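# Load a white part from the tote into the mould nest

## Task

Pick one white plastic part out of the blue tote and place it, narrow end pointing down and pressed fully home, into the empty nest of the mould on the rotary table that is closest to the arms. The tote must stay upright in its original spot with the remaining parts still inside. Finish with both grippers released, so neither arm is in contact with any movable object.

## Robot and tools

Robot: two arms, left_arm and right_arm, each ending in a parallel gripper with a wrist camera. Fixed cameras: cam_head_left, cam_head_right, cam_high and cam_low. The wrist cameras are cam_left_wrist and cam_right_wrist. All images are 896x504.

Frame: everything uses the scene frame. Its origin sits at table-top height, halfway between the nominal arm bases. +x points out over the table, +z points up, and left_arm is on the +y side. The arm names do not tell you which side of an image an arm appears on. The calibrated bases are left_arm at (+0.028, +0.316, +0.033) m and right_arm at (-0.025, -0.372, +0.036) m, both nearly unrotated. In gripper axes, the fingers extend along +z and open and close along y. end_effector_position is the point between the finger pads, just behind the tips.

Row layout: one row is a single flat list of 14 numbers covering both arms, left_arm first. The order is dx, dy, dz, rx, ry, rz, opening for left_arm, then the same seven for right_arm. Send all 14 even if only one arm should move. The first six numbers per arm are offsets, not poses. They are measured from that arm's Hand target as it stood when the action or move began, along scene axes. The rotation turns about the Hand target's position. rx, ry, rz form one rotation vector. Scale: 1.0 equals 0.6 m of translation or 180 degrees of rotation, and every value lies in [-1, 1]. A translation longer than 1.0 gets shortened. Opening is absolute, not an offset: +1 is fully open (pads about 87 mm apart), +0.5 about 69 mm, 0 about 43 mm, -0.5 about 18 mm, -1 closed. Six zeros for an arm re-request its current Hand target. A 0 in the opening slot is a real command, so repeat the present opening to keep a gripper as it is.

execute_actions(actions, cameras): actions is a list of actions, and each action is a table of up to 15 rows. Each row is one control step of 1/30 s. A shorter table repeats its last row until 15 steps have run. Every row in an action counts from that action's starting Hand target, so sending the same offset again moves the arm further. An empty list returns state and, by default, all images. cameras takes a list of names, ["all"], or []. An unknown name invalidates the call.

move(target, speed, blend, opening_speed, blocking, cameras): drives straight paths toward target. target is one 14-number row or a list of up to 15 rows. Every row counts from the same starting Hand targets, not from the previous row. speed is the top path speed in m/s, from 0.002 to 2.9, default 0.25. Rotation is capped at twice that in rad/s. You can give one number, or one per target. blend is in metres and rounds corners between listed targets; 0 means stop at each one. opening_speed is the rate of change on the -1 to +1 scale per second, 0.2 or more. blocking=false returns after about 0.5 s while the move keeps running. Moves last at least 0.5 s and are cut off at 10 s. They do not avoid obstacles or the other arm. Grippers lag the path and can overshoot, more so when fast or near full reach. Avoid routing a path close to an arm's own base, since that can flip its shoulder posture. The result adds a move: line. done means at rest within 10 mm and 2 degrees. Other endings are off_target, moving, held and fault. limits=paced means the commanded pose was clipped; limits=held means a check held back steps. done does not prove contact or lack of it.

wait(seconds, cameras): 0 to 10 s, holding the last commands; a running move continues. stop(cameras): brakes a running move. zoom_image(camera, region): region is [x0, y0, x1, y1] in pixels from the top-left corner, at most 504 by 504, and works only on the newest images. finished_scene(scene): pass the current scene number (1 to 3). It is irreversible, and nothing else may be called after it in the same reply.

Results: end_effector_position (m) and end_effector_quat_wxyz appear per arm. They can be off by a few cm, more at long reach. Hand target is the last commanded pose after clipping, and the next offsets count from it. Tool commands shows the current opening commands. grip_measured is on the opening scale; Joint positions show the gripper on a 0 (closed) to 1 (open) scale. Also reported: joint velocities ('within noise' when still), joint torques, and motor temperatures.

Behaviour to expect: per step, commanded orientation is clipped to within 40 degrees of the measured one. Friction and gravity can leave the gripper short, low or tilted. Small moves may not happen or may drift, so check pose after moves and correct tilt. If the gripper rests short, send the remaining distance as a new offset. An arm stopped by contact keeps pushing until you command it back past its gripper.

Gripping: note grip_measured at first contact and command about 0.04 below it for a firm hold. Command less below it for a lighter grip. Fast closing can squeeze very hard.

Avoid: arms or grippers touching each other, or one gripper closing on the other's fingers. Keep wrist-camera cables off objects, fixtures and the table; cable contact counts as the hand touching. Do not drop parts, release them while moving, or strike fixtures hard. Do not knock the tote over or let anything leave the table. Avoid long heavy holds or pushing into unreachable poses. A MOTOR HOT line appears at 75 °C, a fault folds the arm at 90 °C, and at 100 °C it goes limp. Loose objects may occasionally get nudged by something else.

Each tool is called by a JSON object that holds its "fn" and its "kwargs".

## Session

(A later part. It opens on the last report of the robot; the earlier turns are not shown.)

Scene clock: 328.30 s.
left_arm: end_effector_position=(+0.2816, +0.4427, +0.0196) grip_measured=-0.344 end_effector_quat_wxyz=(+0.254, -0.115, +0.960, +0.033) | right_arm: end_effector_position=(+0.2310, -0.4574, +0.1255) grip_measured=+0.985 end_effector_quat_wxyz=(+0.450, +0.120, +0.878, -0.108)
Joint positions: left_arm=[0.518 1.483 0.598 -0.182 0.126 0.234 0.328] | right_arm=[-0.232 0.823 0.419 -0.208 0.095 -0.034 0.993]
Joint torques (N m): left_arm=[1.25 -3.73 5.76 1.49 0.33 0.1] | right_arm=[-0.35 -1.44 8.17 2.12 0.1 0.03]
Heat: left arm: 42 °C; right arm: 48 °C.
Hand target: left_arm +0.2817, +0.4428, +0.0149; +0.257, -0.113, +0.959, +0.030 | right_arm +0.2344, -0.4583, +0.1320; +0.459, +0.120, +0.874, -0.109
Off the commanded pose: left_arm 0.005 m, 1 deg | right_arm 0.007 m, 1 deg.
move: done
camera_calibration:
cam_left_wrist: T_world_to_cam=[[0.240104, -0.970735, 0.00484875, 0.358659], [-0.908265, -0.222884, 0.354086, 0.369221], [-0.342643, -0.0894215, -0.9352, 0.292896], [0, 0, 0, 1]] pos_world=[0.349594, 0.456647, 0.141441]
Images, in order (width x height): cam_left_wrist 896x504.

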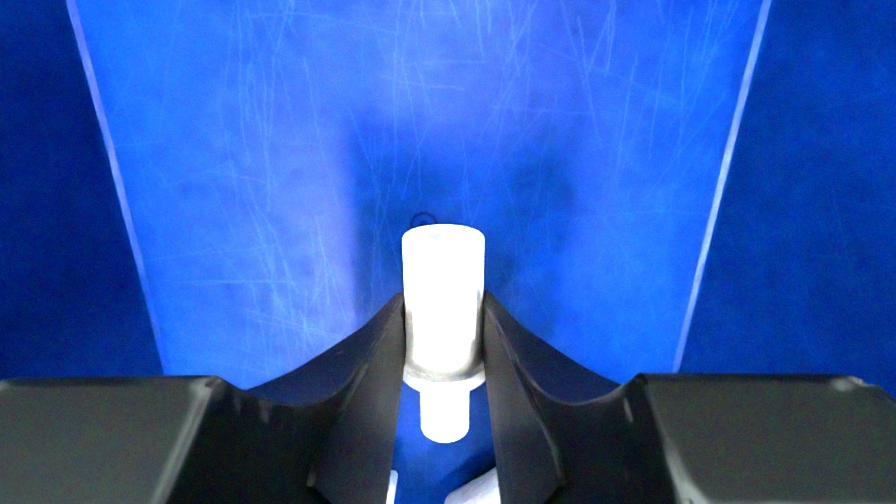

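{"fn": "move", "kwargs": {"target": [0, 0, 0, 0, 0, 0, 0.1, 0, 0, 0, 0, 0, 0, 1], "opening_speed": 0.3, "cameras": ["cam_left_wrist"]}}

{"fn": "move", "kwargs": {"target": [0, 0, 0.21, 0, 0, 0, 0.1, 0, 0, 0, 0, 0, 0, 1], "speed": 0.1, "cameras": ["cam_left_wrist"]}}

Scene clock: 335.70 s.
left_arm: end_effector_position=(+0.2821, +0.4430, +0.0198) grip_measured=+0.100 end_effector_quat_wxyz=(+0.255, -0.115, +0.959, +0.034) | right_arm: end_effector_position=(+0.2310, -0.4574, +0.1255) grip_measured=+0.985 end_effector_quat_wxyz=(+0.450, +0.120, +0.878, -0.108)
Joint positions: left_arm=[0.518 1.483 0.598 -0.179 0.126 0.234 0.55] | right_arm=[-0.232 0.823 0.419 -0.208 0.095 -0.034 0.993]
Joint torques (N m): left_arm=[1.22 -3.71 5.76 1.47 0.33 0.09] | right_arm=[-0.29 -1.22 8.17 2.15 0.07 0.02]
Heat: left arm: 42 °C; right arm: 48 °C.
Hand target: left_arm +0.2817, +0.4428, +0.0149; +0.257, -0.113, +0.959, +0.030 | right_arm +0.2344, -0.4583, +0.1320; +0.459, +0.120, +0.874, -0.109
Off the commanded pose: left_arm 0.005 m, 1 deg | right_arm 0.007 m, 1 deg.
move: done
camera_calibration:
cam_left_wrist: T_world_to_cam=[[0.240049, -0.970752, 0.00418399, 0.358807], [-0.909105, -0.223289, 0.351667, 0.370176], [-0.340447, -0.088221, -0.936116, 0.292291], [0, 0, 0, 1]] pos_world=[0.349907, 0.456755, 0.141938]
Images, in order (width x height): cam_left_wrist 896x504.

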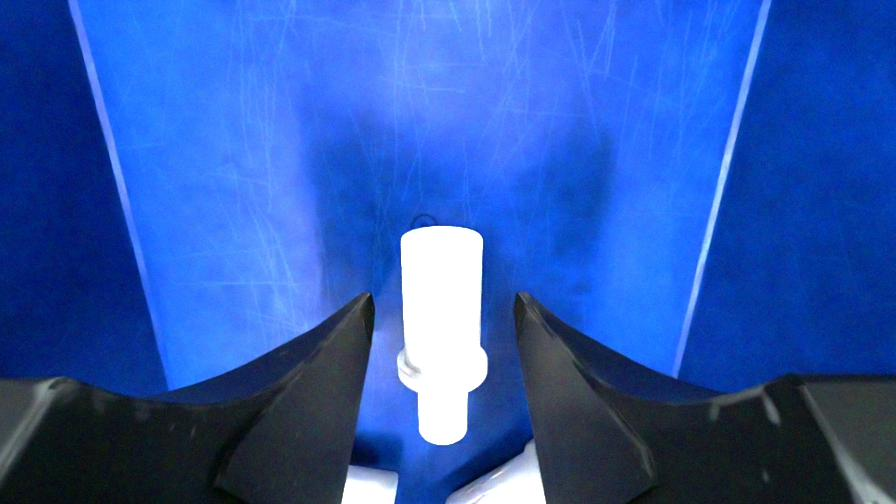

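Scene clock: 337.73 s.
left_arm: end_effector_position=(+0.2774, +0.4403, +0.1286) grip_measured=+0.100 end_effector_quat_wxyz=(+0.240, -0.117, +0.963, +0.027) | right_arm: end_effector_position=(+0.2310, -0.4574, +0.1255) grip_measured=+0.985 end_effector_quat_wxyz=(+0.450, +0.120, +0.878, -0.108)
Joint positions: left_arm=[0.518 1.307 0.94 -0.732 0.126 0.234 0.55] | right_arm=[-0.232 0.823 0.419 -0.208 0.095 -0.034 0.993]
Joint torques (N m): left_arm=[1.25 -5.53 10.44 1.07 0.32 0.1] | right_arm=[-0.36 -1.21 8.13 2.12 0.08 -0.01]
Heat: left arm: 42 °C; right arm: 48 °C.
Hand target: left_arm +0.2818, +0.4428, +0.1410; +0.257, -0.113, +0.959, +0.030 | right_arm +0.2344, -0.4583, +0.1320; +0.459, +0.120, +0.874, -0.109
Off the commanded pose: left_arm 0.013 m, 2 deg | right_arm 0.007 m, 1 deg.
move: off_target (left_arm)
camera_calibration:
cam_left_wrist: T_world_to_cam=[[0.240354, -0.970594, 0.0133228, 0.35569], [-0.897809, -0.21707, 0.38317, 0.317091], [-0.36901, -0.104058, -0.923582, 0.405503], [0, 0, 0, 1]] pos_world=[0.348831, 0.456257, 0.248277]
Images, in order (width x height): cam_left_wrist 896x504.

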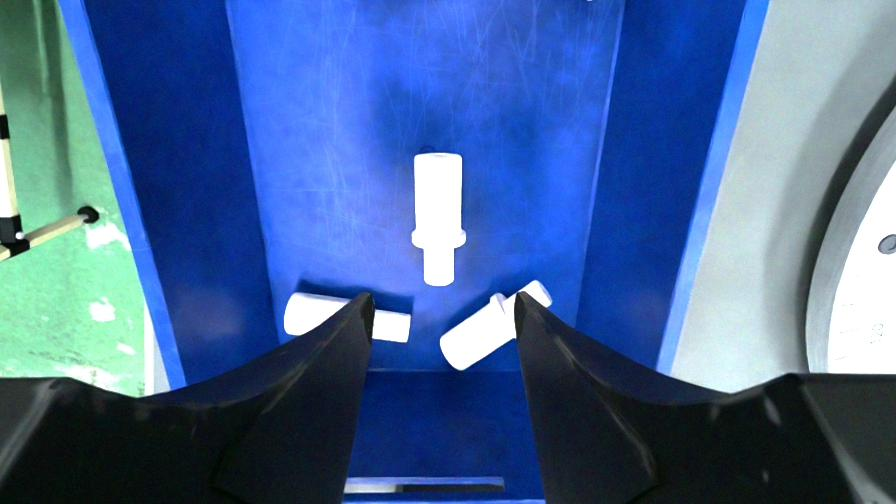

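{"fn": "zoom_image", "kwargs": {"camera": "cam_left_wrist", "region": [380, 130, 500, 300]}}

Scaled by 2.965 from the camera's 896x504 image, which has a finer 1280x720 frame.

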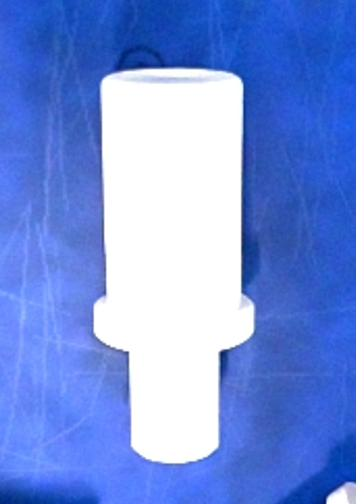

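{"fn": "move", "kwargs": {"target": [0.018, 0.0085, -0.005, -0.0407, 0.1764, 0, 0.1, 0, 0, 0, 0, 0, 0, 1], "speed": 0.15, "cameras": ["cam_left_wrist", "cam_high", "cam_head_left"]}}

Scene clock: 416.23 s.
left_arm: end_effector_position=(+0.2890, +0.4467, +0.1372) grip_measured=+0.100 end_effector_quat_wxyz=(-0.018, -0.117, +0.993, -0.007) | right_arm: end_effector_position=(+0.2310, -0.4574, +0.1255) grip_measured=+0.985 end_effector_quat_wxyz=(+0.450, +0.120, +0.878, -0.108)
Joint positions: left_arm=[0.448 1.842 1.541 -1.308 0.001 0.201 0.55] | right_arm=[-0.232 0.823 0.419 -0.208 0.095 -0.034 0.993]
Joint torques (N m): left_arm=[0.03 -6.39 9.66 0.16 0 -0.06] | right_arm=[-0.31 -1.31 8.1 2.15 0.1 0.03]
Heat: left arm: 46 °C; right arm: 49 °C.
Hand target: left_arm +0.2926, +0.4479, +0.1380; -0.023, -0.116, +0.993, -0.001 | right_arm +0.2344, -0.4583, +0.1320; +0.459, +0.120, +0.874, -0.109
Off the commanded pose: left_arm 0.004 m, 1 deg | right_arm 0.007 m, 1 deg.
move: done
camera_calibration:
cam_left_wrist: T_world_to_cam=[[0.239032, -0.970873, 0.0163885, 0.35903], [-0.592827, -0.132547, 0.794347, 0.143397], [-0.769038, -0.19959, -0.607243, 0.53327], [0, 0, 0, 1]] pos_world=[0.409296, 0.474015, 0.204034]
Images, in order (width x height): cam_head_left 896x504, cam_high 896x504, cam_left_wrist 896x504.

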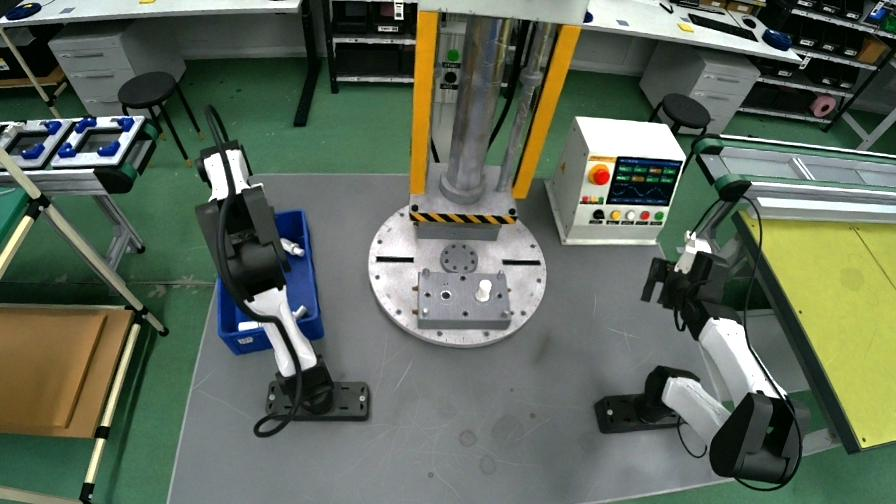

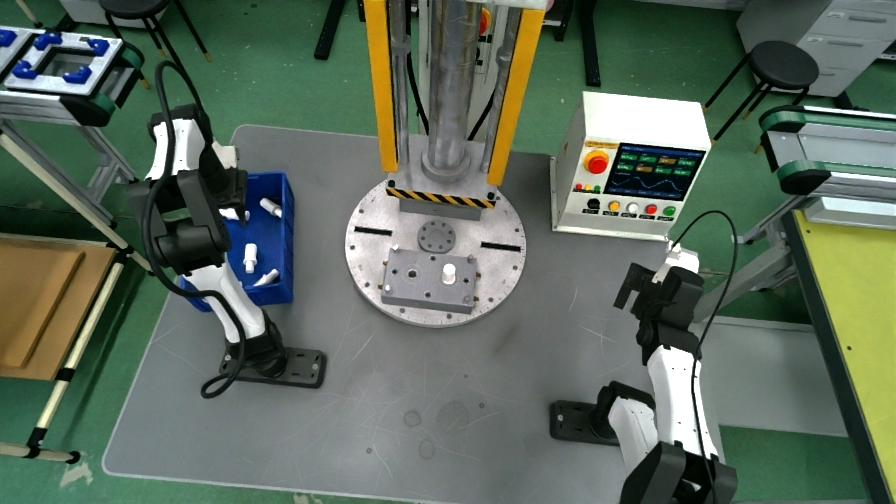

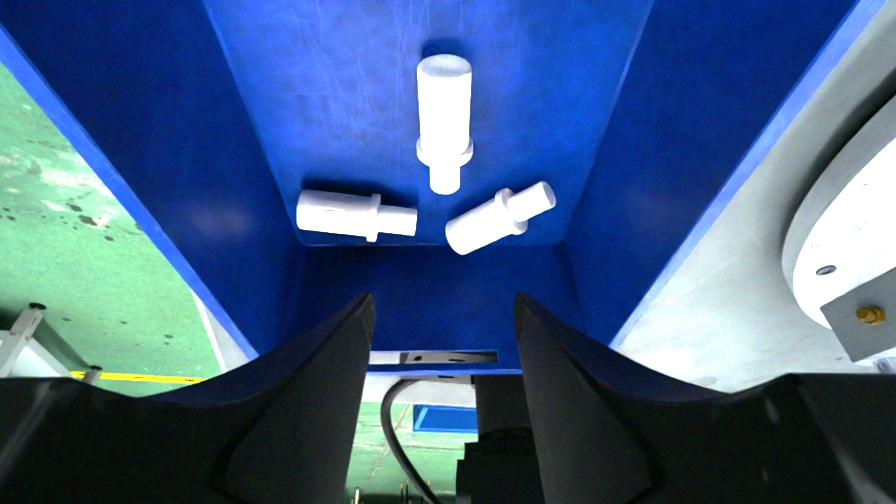

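{"fn": "zoom_image", "kwargs": {"camera": "cam_left_wrist", "region": [390, 40, 510, 210]}}

Scaled by 2.965 from the camera's 896x504 image, which has a finer 1280x720 frame.

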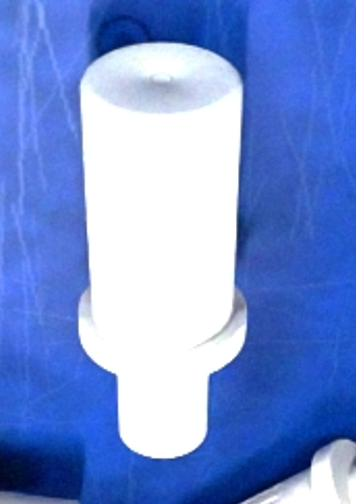

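{"fn": "move", "kwargs": {"target": [0.0062, 0.0022, -0.13, 0, 0, 0, 0.1, 0, 0, 0, 0, 0, 0, 1], "speed": 0.1, "cameras": ["cam_left_wrist"]}}

{"fn": "zoom_image", "kwargs": {"camera": "cam_left_wrist", "region": [340, 80, 550, 340]}}

Scene clock: 448.03 s.
left_arm: end_effector_position=(+0.2955, +0.4497, +0.0668) grip_measured=+0.100 end_effector_quat_wxyz=(-0.017, -0.117, +0.993, -0.006) | right_arm: end_effector_position=(+0.2310, -0.4574, +0.1255) grip_measured=+0.985 end_effector_quat_wxyz=(+0.450, +0.120, +0.878, -0.108)
Joint positions: left_arm=[0.448 1.918 1.357 -1.046 0.001 0.2 0.55] | right_arm=[-0.232 0.823 0.419 -0.208 0.095 -0.034 0.993]
Joint torques (N m): left_arm=[-0.05 -6.9 6.19 0.42 -0.01 -0.05] | right_arm=[-0.27 -1.25 8.18 2.13 0.07 0.03]
Heat: left arm: 46 °C; right arm: 49 °C.
Hand target: left_arm +0.2962, +0.4492, +0.0599; -0.023, -0.116, +0.993, -0.001 | right_arm +0.2344, -0.4583, +0.1320; +0.459, +0.120, +0.874, -0.109
Off the commanded pose: left_arm 0.007 m, 1 deg | right_arm 0.007 m, 1 deg.
move: done
camera_calibration:
cam_left_wrist: T_world_to_cam=[[0.240116, -0.970612, 0.0160335, 0.361055], [-0.594073, -0.133863, 0.793195, 0.204524], [-0.767738, -0.199983, -0.608757, 0.495999], [0, 0, 0, 1]] pos_world=[0.415605, 0.477014, 0.133926]
Images, in order (width x height): cam_left_wrist 896x504.

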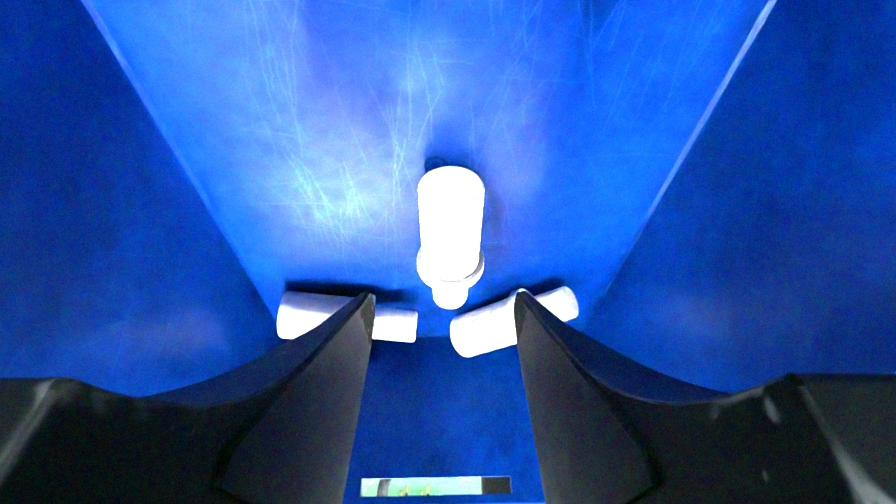

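Scaled by 1.938 from the camera's 896x504 image, which has a finer 1280x720 frame.

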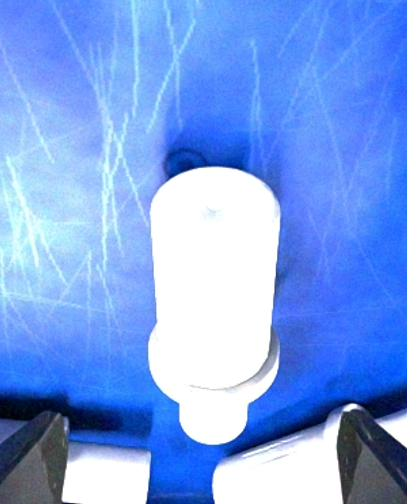

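{"fn": "move", "kwargs": {"target": [-0.0042, -0.006, -0.0473, 0, 0, 0, 0.1, 0, 0, 0, 0, 0, 0, 1], "speed": 0.06, "cameras": ["cam_left_wrist"]}}

{"fn": "zoom_image", "kwargs": {"camera": "cam_left_wrist", "region": [340, 160, 550, 420]}}

Scene clock: 467.30 s.
left_arm: end_effector_position=(+0.2939, +0.4462, +0.0390) grip_measured=+0.100 end_effector_quat_wxyz=(-0.017, -0.117, +0.993, -0.006) | right_arm: end_effector_position=(+0.2310, -0.4574, +0.1255) grip_measured=+0.985 end_effector_quat_wxyz=(+0.450, +0.120, +0.878, -0.108)
Joint positions: left_arm=[0.44 1.945 1.276 -0.937 0.001 0.193 0.55] | right_arm=[-0.232 0.823 0.419 -0.208 0.095 -0.034 0.993]
Joint torques (N m): left_arm=[0.08 -6.79 5.85 0.43 -0.01 -0.05] | right_arm=[-0.38 -1.26 8.14 2.13 0.09 0]
Heat: left arm: 45 °C; right arm: 49 °C.
Hand target: left_arm +0.2937, +0.4455, +0.0315; -0.023, -0.116, +0.993, -0.001 | right_arm +0.2344, -0.4583, +0.1320; +0.459, +0.120, +0.874, -0.109
Off the commanded pose: left_arm 0.007 m, 1 deg | right_arm 0.007 m, 1 deg.
move: done
camera_calibration:
cam_left_wrist: T_world_to_cam=[[0.238927, -0.970921, 0.0150528, 0.359042], [-0.595093, -0.134157, 0.79238, 0.225627], [-0.767319, -0.198279, -0.609842, 0.476365], [0, 0, 0, 1]] pos_world=[0.414008, 0.473324, 0.106321]
Images, in order (width x height): cam_left_wrist 896x504.

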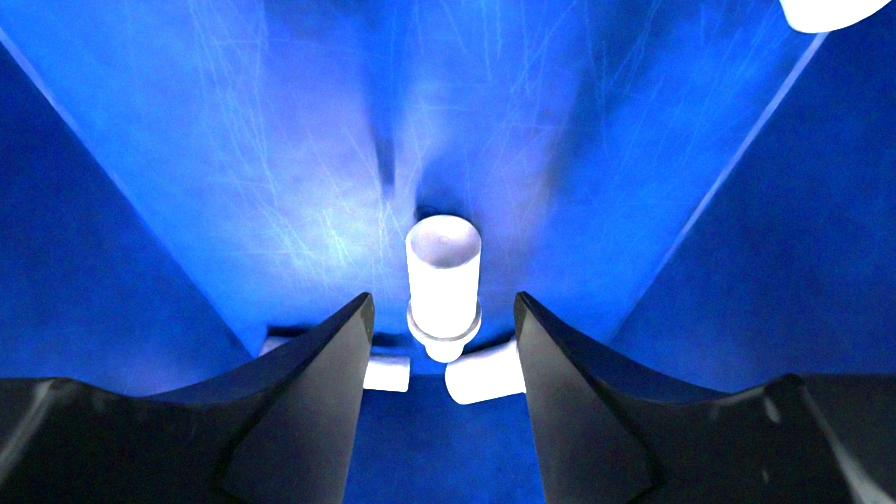

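Scaled by 1.938 from the camera's 896x504 image, which has a finer 1280x720 frame.

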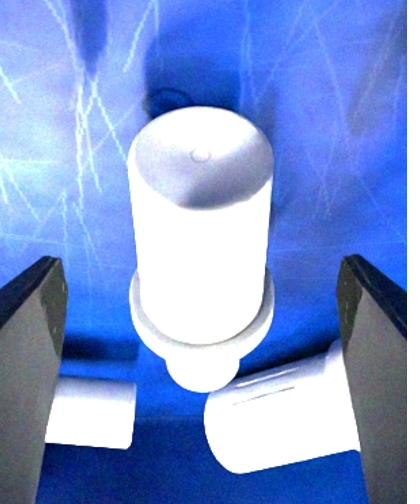

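{"fn": "move", "kwargs": {"target": [0, 0, -0.0242, 0, 0, 0, 0.1, 0, 0, 0, 0, 0, 0, 1], "speed": 0.04, "cameras": ["cam_left_wrist"]}}

{"fn": "zoom_image", "kwargs": {"camera": "cam_left_wrist", "region": [340, 180, 550, 440]}}

Scene clock: 475.67 s.
left_arm: end_effector_position=(+0.2946, +0.4465, +0.0250) grip_measured=+0.100 end_effector_quat_wxyz=(-0.016, -0.117, +0.993, -0.005) | right_arm: end_effector_position=(+0.2310, -0.4574, +0.1255) grip_measured=+0.985 end_effector_quat_wxyz=(+0.450, +0.120, +0.878, -0.108)
Joint positions: left_arm=[0.44 1.969 1.249 -0.884 0.001 0.193 0.55] | right_arm=[-0.232 0.823 0.419 -0.208 0.095 -0.034 0.993]
Joint torques (N m): left_arm=[0.06 -6.78 5.64 0.47 -0.01 -0.05] | right_arm=[-0.44 -1.21 8.13 2.13 0.1 0.04]
Heat: left arm: 45 °C; right arm: 49 °C.
Hand target: left_arm +0.2938, +0.4455, +0.0171; -0.023, -0.116, +0.993, -0.001 | right_arm +0.2344, -0.4583, +0.1320; +0.459, +0.120, +0.874, -0.109
Off the commanded pose: left_arm 0.008 m, 1 deg | right_arm 0.007 m, 1 deg.
move: done
camera_calibration:
cam_left_wrist: T_world_to_cam=[[0.238949, -0.97092, 0.0147798, 0.359438], [-0.596495, -0.134756, 0.791223, 0.237882], [-0.766222, -0.197878, -0.611349, 0.46789], [0, 0, 0, 1]] pos_world=[0.414516, 0.473627, 0.0925133]
Images, in order (width x height): cam_left_wrist 896x504.

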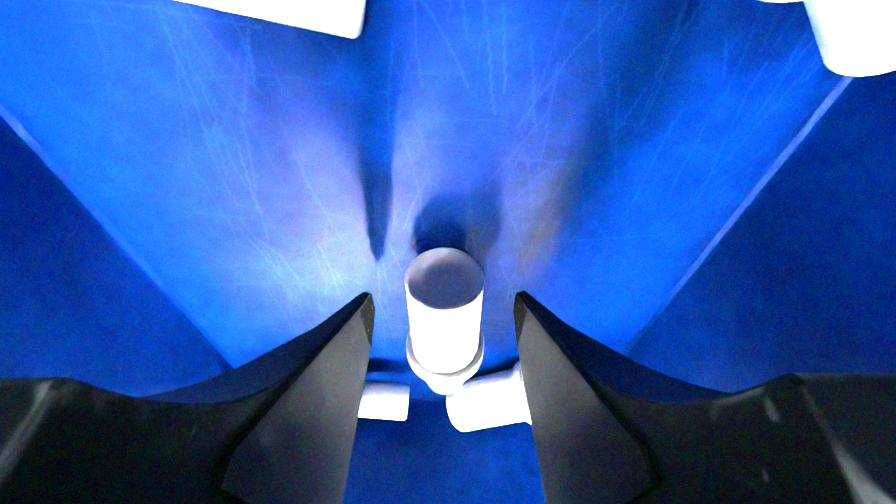

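Scaled by 1.938 from the camera's 896x504 image, which has a finer 1280x720 frame.

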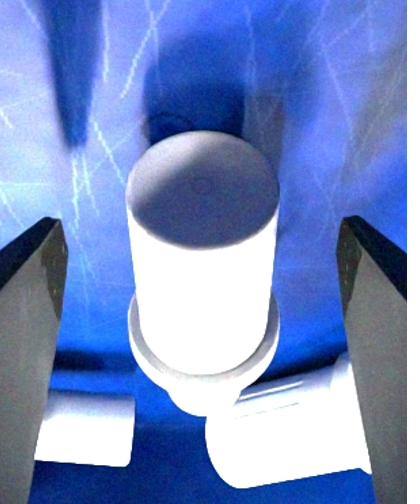

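{"fn": "move", "kwargs": {"target": [0, 0, -0.006, 0, 0, 0, 0.1, 0, 0, 0, 0, 0, 0, 1], "speed": 0.03}}

Scene clock: 485.53 s.
left_arm: end_effector_position=(+0.2947, +0.4466, +0.0215) grip_measured=+0.100 end_effector_quat_wxyz=(-0.016, -0.117, +0.993, -0.005) | right_arm: end_effector_position=(+0.2310, -0.4574, +0.1255) grip_measured=+0.985 end_effector_quat_wxyz=(+0.450, +0.120, +0.878, -0.108)
Joint positions: left_arm=[0.44 1.976 1.243 -0.872 0.001 0.193 0.55] | right_arm=[-0.232 0.823 0.419 -0.208 0.095 -0.034 0.993]
Joint torques (N m): left_arm=[0.06 -6.78 5.55 0.43 -0.01 -0.05] | right_arm=[-0.39 -1.16 8.18 2.14 0.07 0.01]
Heat: left arm: 44 °C; right arm: 49 °C.
Hand target: left_arm +0.2937, +0.4455, +0.0134; -0.023, -0.116, +0.993, -0.001 | right_arm +0.2344, -0.4583, +0.1320; +0.459, +0.120, +0.874, -0.109
Off the commanded pose: left_arm 0.008 m, 1 deg | right_arm 0.007 m, 1 deg.
move: done

{"fn": "move", "kwargs": {"target": [0, 0, 0, 0, 0, 0, -0.45, 0, 0, 0, 0, 0, 0, 1], "opening_speed": 0.25, "cameras": ["cam_left_wrist"]}}

{"fn": "zoom_image", "kwargs": {"camera": "cam_left_wrist", "region": [340, 180, 550, 440]}}

Scene clock: 493.50 s.
left_arm: end_effector_position=(+0.2948, +0.4467, +0.0215) grip_measured=-0.345 end_effector_quat_wxyz=(-0.015, -0.117, +0.993, -0.005) | right_arm: end_effector_position=(+0.2310, -0.4574, +0.1255) grip_measured=+0.985 end_effector_quat_wxyz=(+0.450, +0.120, +0.878, -0.108)
Joint positions: left_arm=[0.44 1.976 1.243 -0.871 0.001 0.193 0.327] | right_arm=[-0.232 0.823 0.419 -0.208 0.095 -0.034 0.993]
Joint torques (N m): left_arm=[0.02 -6.76 5.6 0.44 -0.01 -0.05] | right_arm=[-0.2 -1.26 8.16 2.13 0.09 -0.01]
Heat: left arm: 44 °C; right arm: 49 °C.
Hand target: left_arm +0.2937, +0.4455, +0.0134; -0.023, -0.116, +0.993, -0.001 | right_arm +0.2344, -0.4583, +0.1320; +0.459, +0.120, +0.874, -0.109
Off the commanded pose: left_arm 0.008 m, 1 deg | right_arm 0.007 m, 1 deg.
move: done
camera_calibration:
cam_left_wrist: T_world_to_cam=[[0.238951, -0.970922, 0.0146015, 0.359555], [-0.59703, -0.135041, 0.790771, 0.241106], [-0.765805, -0.197673, -0.611938, 0.465767], [0, 0, 0, 1]] pos_world=[0.414719, 0.473728, 0.0891104]
Images, in order (width x height): cam_left_wrist 896x504.

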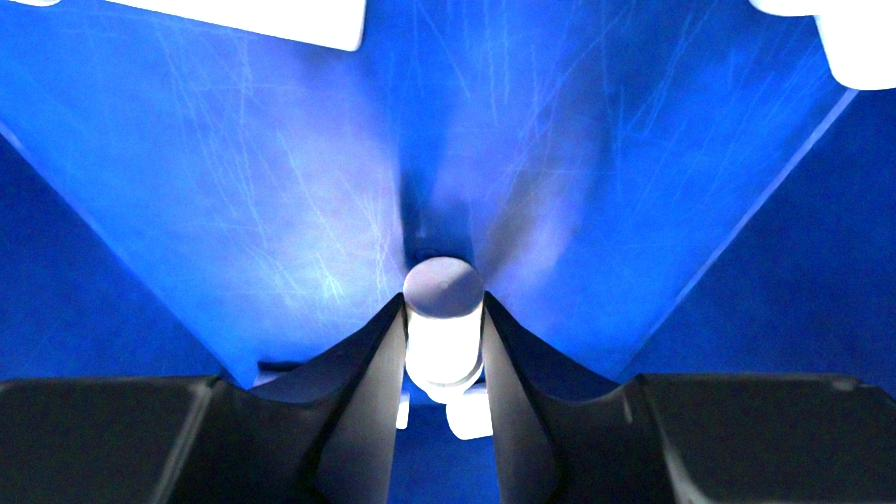

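Scaled by 1.938 from the camera's 896x504 image, which has a finer 1280x720 frame.

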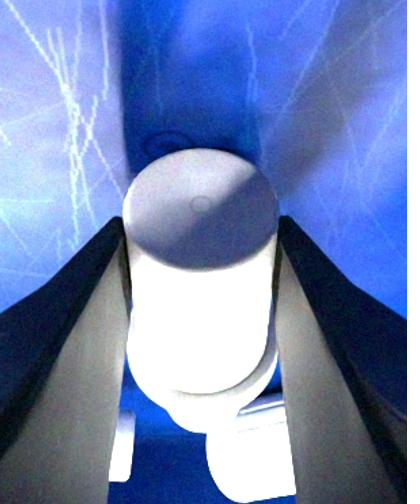

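{"fn": "move", "kwargs": {"target": [0, 0, 0.225, 0, 0, 0, -0.45, 0, 0, 0, 0, 0, 0, 1], "speed": 0.12, "cameras": ["cam_left_wrist"]}}

Scene clock: 542.03 s.
left_arm: end_effector_position=(+0.2907, +0.4447, +0.1345) grip_measured=-0.345 end_effector_quat_wxyz=(-0.040, -0.117, +0.992, -0.013) | right_arm: end_effector_position=(+0.2310, -0.4574, +0.1255) grip_measured=+0.985 end_effector_quat_wxyz=(+0.450, +0.120, +0.878, -0.108)
Joint positions: left_arm=[0.44 1.889 1.581 -1.347 0.001 0.193 0.327] | right_arm=[-0.232 0.823 0.419 -0.208 0.095 -0.034 0.993]
Joint torques (N m): left_arm=[0.05 -10.33 9.35 0.01 0 -0.05] | right_arm=[-0.34 -1.37 8.13 2.14 0.07 0.01]
Heat: left arm: 43 °C; right arm: 50 °C.
Hand target: left_arm +0.2937, +0.4455, +0.1484; -0.023, -0.116, +0.993, -0.001 | right_arm +0.2344, -0.4583, +0.1320; +0.459, +0.120, +0.874, -0.109
Off the commanded pose: left_arm 0.014 m, 2 deg | right_arm 0.007 m, 1 deg.
move: off_target (left_arm)
camera_calibration:
cam_left_wrist: T_world_to_cam=[[0.239799, -0.970525, 0.0240469, 0.355319], [-0.5596, -0.117942, 0.820328, 0.126496], [-0.793312, -0.21017, -0.571388, 0.539431], [0, 0, 0, 1]] pos_world=[0.413519, 0.473138, 0.195912]
Images, in order (width x height): cam_left_wrist 896x504.

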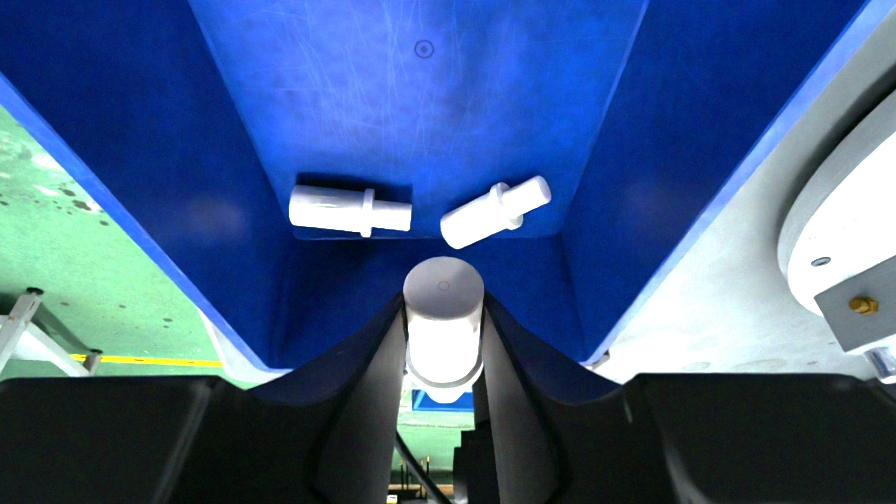

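{"fn": "move", "kwargs": {"target": [[0.1438, -0.3092, 0.2027, 0.0211, -0.1797, -0.0723, -0.45, 0, 0, 0, 0, 0, 0, 1], [0.0772, -0.6425, 0.1693, 0.01635, -0.34864, -0.10664, -0.45, 0, 0, 0, 0, 0, 0, 1], [-0.1145, -0.7508, 0.1277, 0.02366, -0.50465, -0.09286, -0.45, 0, 0, 0, 0, 0, 0, 1]], "speed": 0.22, "blend": [0.05, 0.05, 0], "cameras": ["cam_left_wrist", "cam_high", "cam_head_left", "cam_low"]}}

Scene clock: 561.43 s.
left_arm: end_effector_position=(+0.2263, -0.0057, +0.2305) grip_measured=-0.345 end_effector_quat_wxyz=(+0.691, +0.050, +0.720, -0.052) | right_arm: end_effector_position=(+0.2310, -0.4574, +0.1255) grip_measured=+0.985 end_effector_quat_wxyz=(+0.450, +0.120, +0.878, -0.108)
Joint positions: left_arm=[-1.468 1.501 0.777 0.551 -1.332 -0.175 0.327] | right_arm=[-0.232 0.823 0.419 -0.208 0.095 -0.034 0.993]
Joint torques (N m): left_arm=[0.28 -4.3 6.71 1.62 -0.17 0.07] | right_arm=[-0.38 -1.26 8.1 2.12 0.07 0.05]
Motor temperatures (°C): left_arm=[29 40 44 30 27 29 29] | right_arm=[29 32 50 44 27 28 31]
Heat: left arm: 44 °C; right arm: 50 °C.
Hand target: left_arm +0.2251, -0.0049, +0.2250; +0.692, +0.049, +0.718, -0.047 | right_arm +0.2344, -0.4583, +0.1320; +0.459, +0.120, +0.874, -0.109
Off the commanded pose: left_arm 0.006 m, 1 deg | right_arm 0.007 m, 1 deg.
move: done
camera_calibration:
cam_left_wrist: T_world_to_cam=[[-0.151614, -0.988348, 0.0134662, 0.0221963], [-0.788339, 0.112691, -0.604833, 0.34016], [0.596268, -0.102317, -0.796238, 0.186587], [0, 0, 0, 1]] pos_world=[0.16027, 0.00269572, 0.354009]
Images, in order (width x height): cam_head_left 896x504, cam_high 896x504, cam_low 896x504, cam_left_wrist 896x504.

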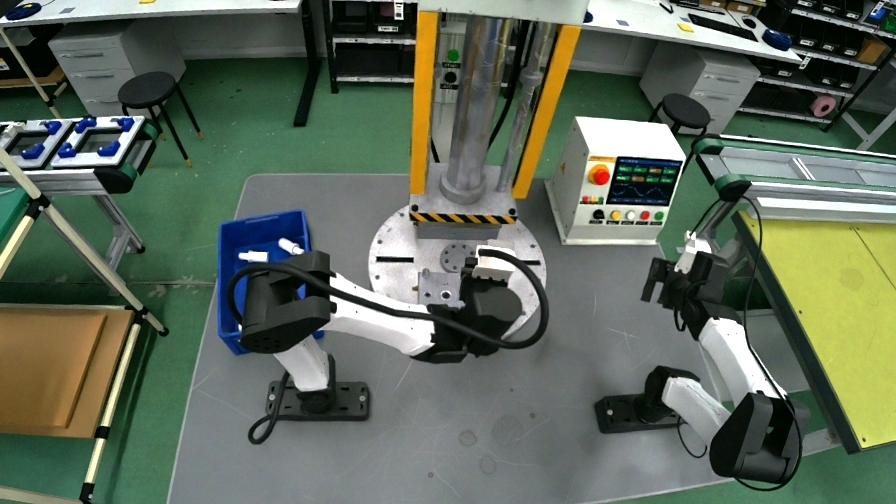

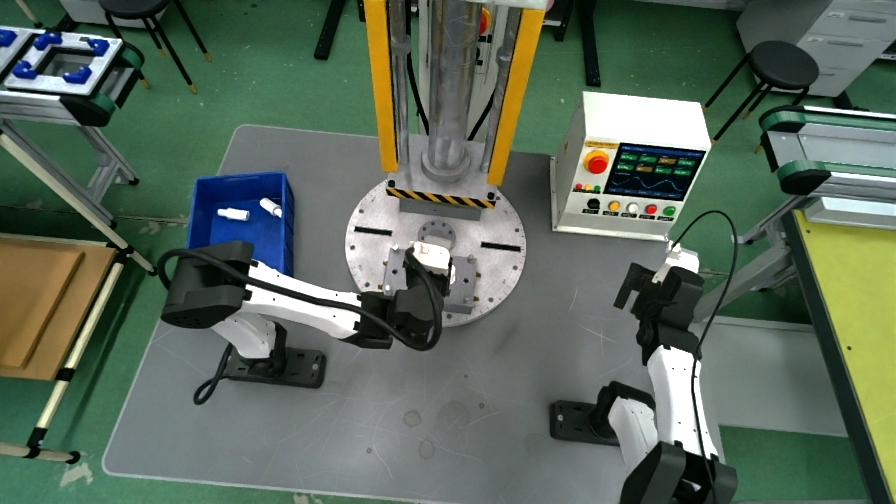

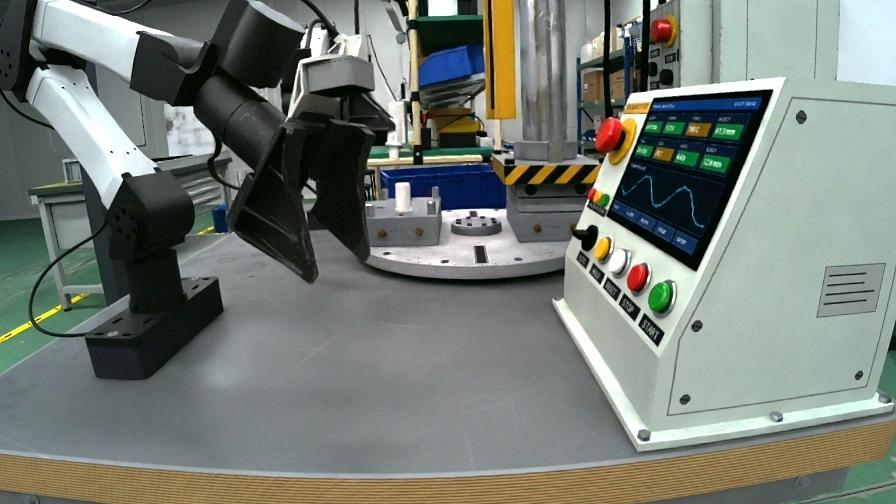

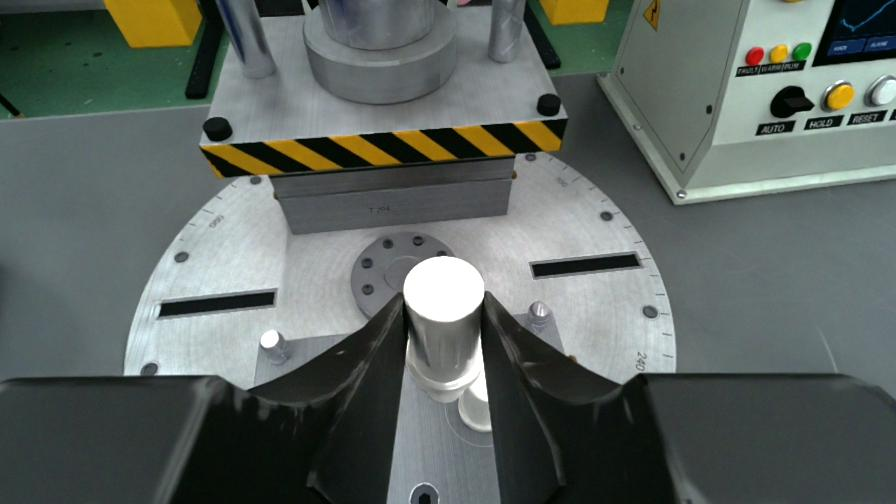

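{"fn": "zoom_image", "kwargs": {"camera": "cam_high", "region": [350, 220, 500, 330]}}

{"fn": "zoom_image", "kwargs": {"camera": "cam_head_left", "region": [390, 230, 540, 350]}}

{"fn": "zoom_image", "kwargs": {"camera": "cam_left_wrist", "region": [240, 230, 660, 504]}}

Scaled by 3.360 from the camera's 896x504 image, which has a finer 1280x720 frame.

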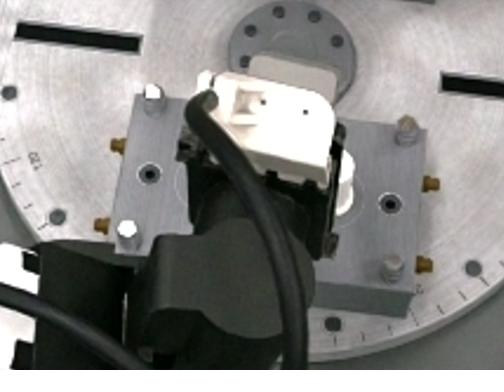

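Scaled by 3.360 from the camera's 896x504 image, which has a finer 1280x720 frame.

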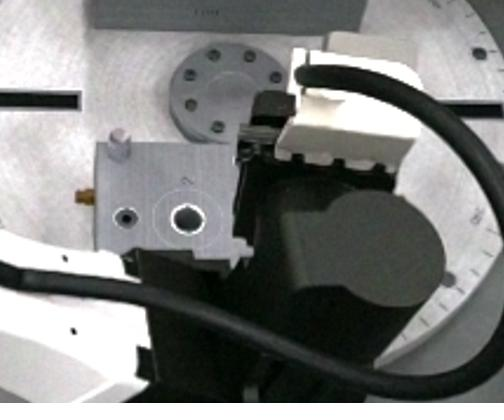

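Scaled by 1.200 from the camera's 896x504 image, which has a finer 1280x720 frame.

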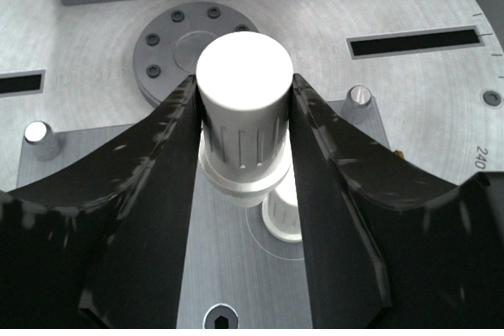

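{"fn": "zoom_image", "kwargs": {"camera": "cam_low", "region": [350, 160, 470, 260]}}

{"fn": "zoom_image", "kwargs": {"camera": "cam_low", "region": [220, 30, 420, 290]}}

Scaled by 4.200 from the camera's 896x504 image, which has a finer 1280x720 frame.

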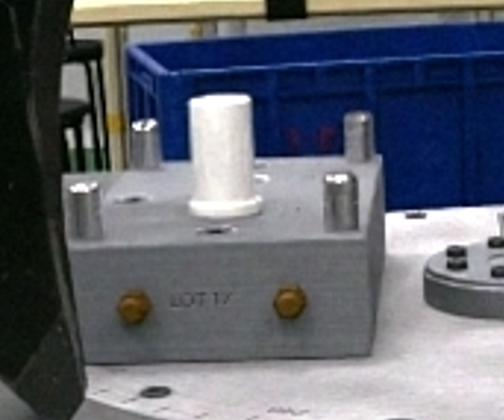

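Scaled by 1.938 from the camera's 896x504 image, which has a finer 1280x720 frame.

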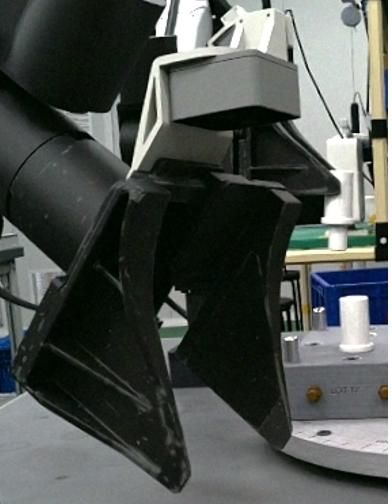

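{"fn": "zoom_image", "kwargs": {"camera": "cam_low", "region": [330, 70, 430, 170]}}

Scaled by 5.040 from the camera's 896x504 image, which has a finer 1280x720 frame.

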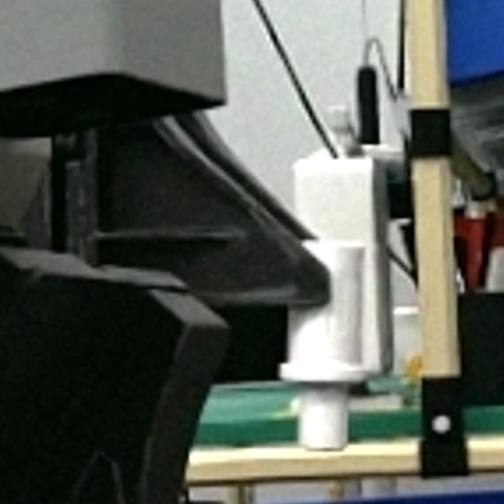

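{"fn": "move", "kwargs": {"target": [-0.0052, 0.0865, 0, -0.0024, -0.0171, 0, -0.45, 0, 0, 0, 0, 0, 0, 1], "speed": 0.12, "cameras": ["cam_left_wrist", "cam_low"]}}

{"fn": "zoom_image", "kwargs": {"camera": "cam_left_wrist", "region": [240, 230, 660, 504]}}

{"fn": "zoom_image", "kwargs": {"camera": "cam_low", "region": [330, 80, 450, 230]}}

Scene clock: 758.57 s.
left_arm: end_effector_position=(+0.2243, +0.0462, +0.2269) grip_measured=-0.345 end_effector_quat_wxyz=(+0.711, +0.050, +0.700, -0.047) | right_arm: end_effector_position=(+0.2310, -0.4574, +0.1255) grip_measured=+0.985 end_effector_quat_wxyz=(+0.450, +0.120, +0.878, -0.108)
Joint positions: left_arm=[-1.468 1.363 0.52 0.906 -1.342 0.067 0.327] | right_arm=[-0.232 0.823 0.419 -0.208 0.095 -0.034 0.993]
Joint torques (N m): left_arm=[-0.03 -3.73 6.27 1.55 0.02 0.01] | right_arm=[-0.24 -1.18 8.08 2.11 0.11 0.03]
Motor temperatures (°C): left_arm=[28 35 44 37 27 29 30] | right_arm=[29 32 51 44 27 28 31]
Heat: left arm: 44 °C; right arm: 51 °C.
Hand target: left_arm +0.2219, +0.0470, +0.2250; +0.712, +0.048, +0.699, -0.049 | right_arm +0.2344, -0.4583, +0.1320; +0.459, +0.120, +0.874, -0.109
Off the commanded pose: left_arm 0.003 m, 0 deg | right_arm 0.007 m, 1 deg.
move: done
camera_calibration:
cam_left_wrist: T_world_to_cam=[[-0.144615, -0.989488, 0.000844433, 0.0746959], [-0.753952, 0.109638, -0.647716, 0.332801], [0.640814, -0.0943062, -0.761882, 0.172014], [0, 0, 0, 1]] pos_world=[0.151489, 0.0536449, 0.346552]
Images, in order (width x height): cam_low 896x504, cam_left_wrist 896x504.

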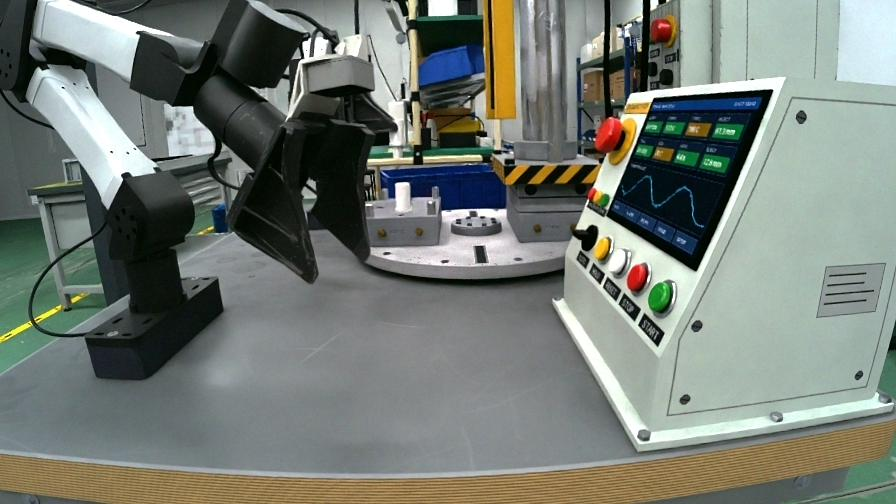

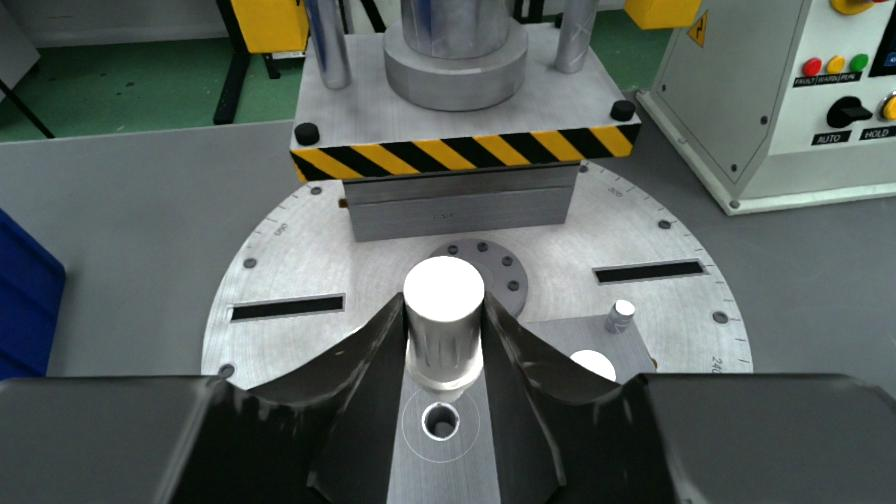

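Scaled by 1.200 from the camera's 896x504 image, which has a finer 1280x720 frame.

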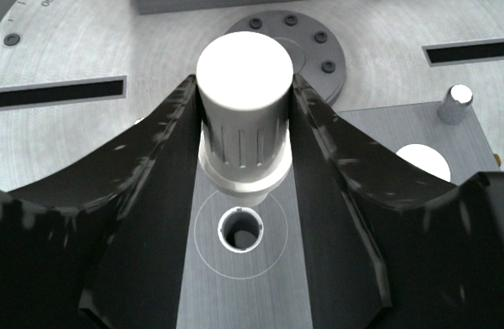

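Scaled by 3.360 from the camera's 896x504 image, which has a finer 1280x720 frame.

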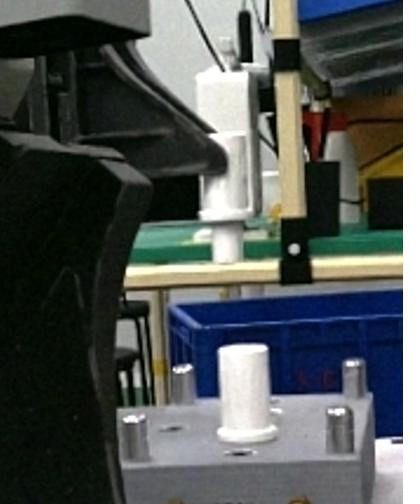

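{"fn": "zoom_image", "kwargs": {"camera": "cam_low", "region": [375, 110, 425, 165]}}

{"fn": "zoom_image", "kwargs": {"camera": "cam_low", "region": [375, 170, 445, 230]}}

Scaled by 9.164 from the camera's 896x504 image, which has a finer 1280x720 frame.

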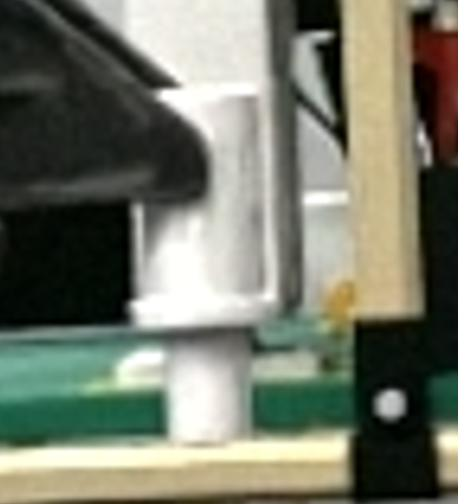

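Scaled by 7.200 from the camera's 896x504 image, which has a finer 1280x720 frame.

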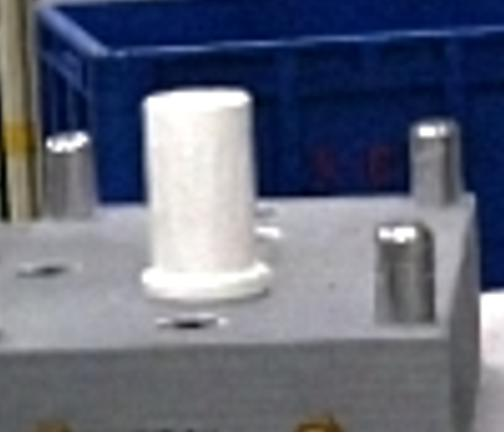

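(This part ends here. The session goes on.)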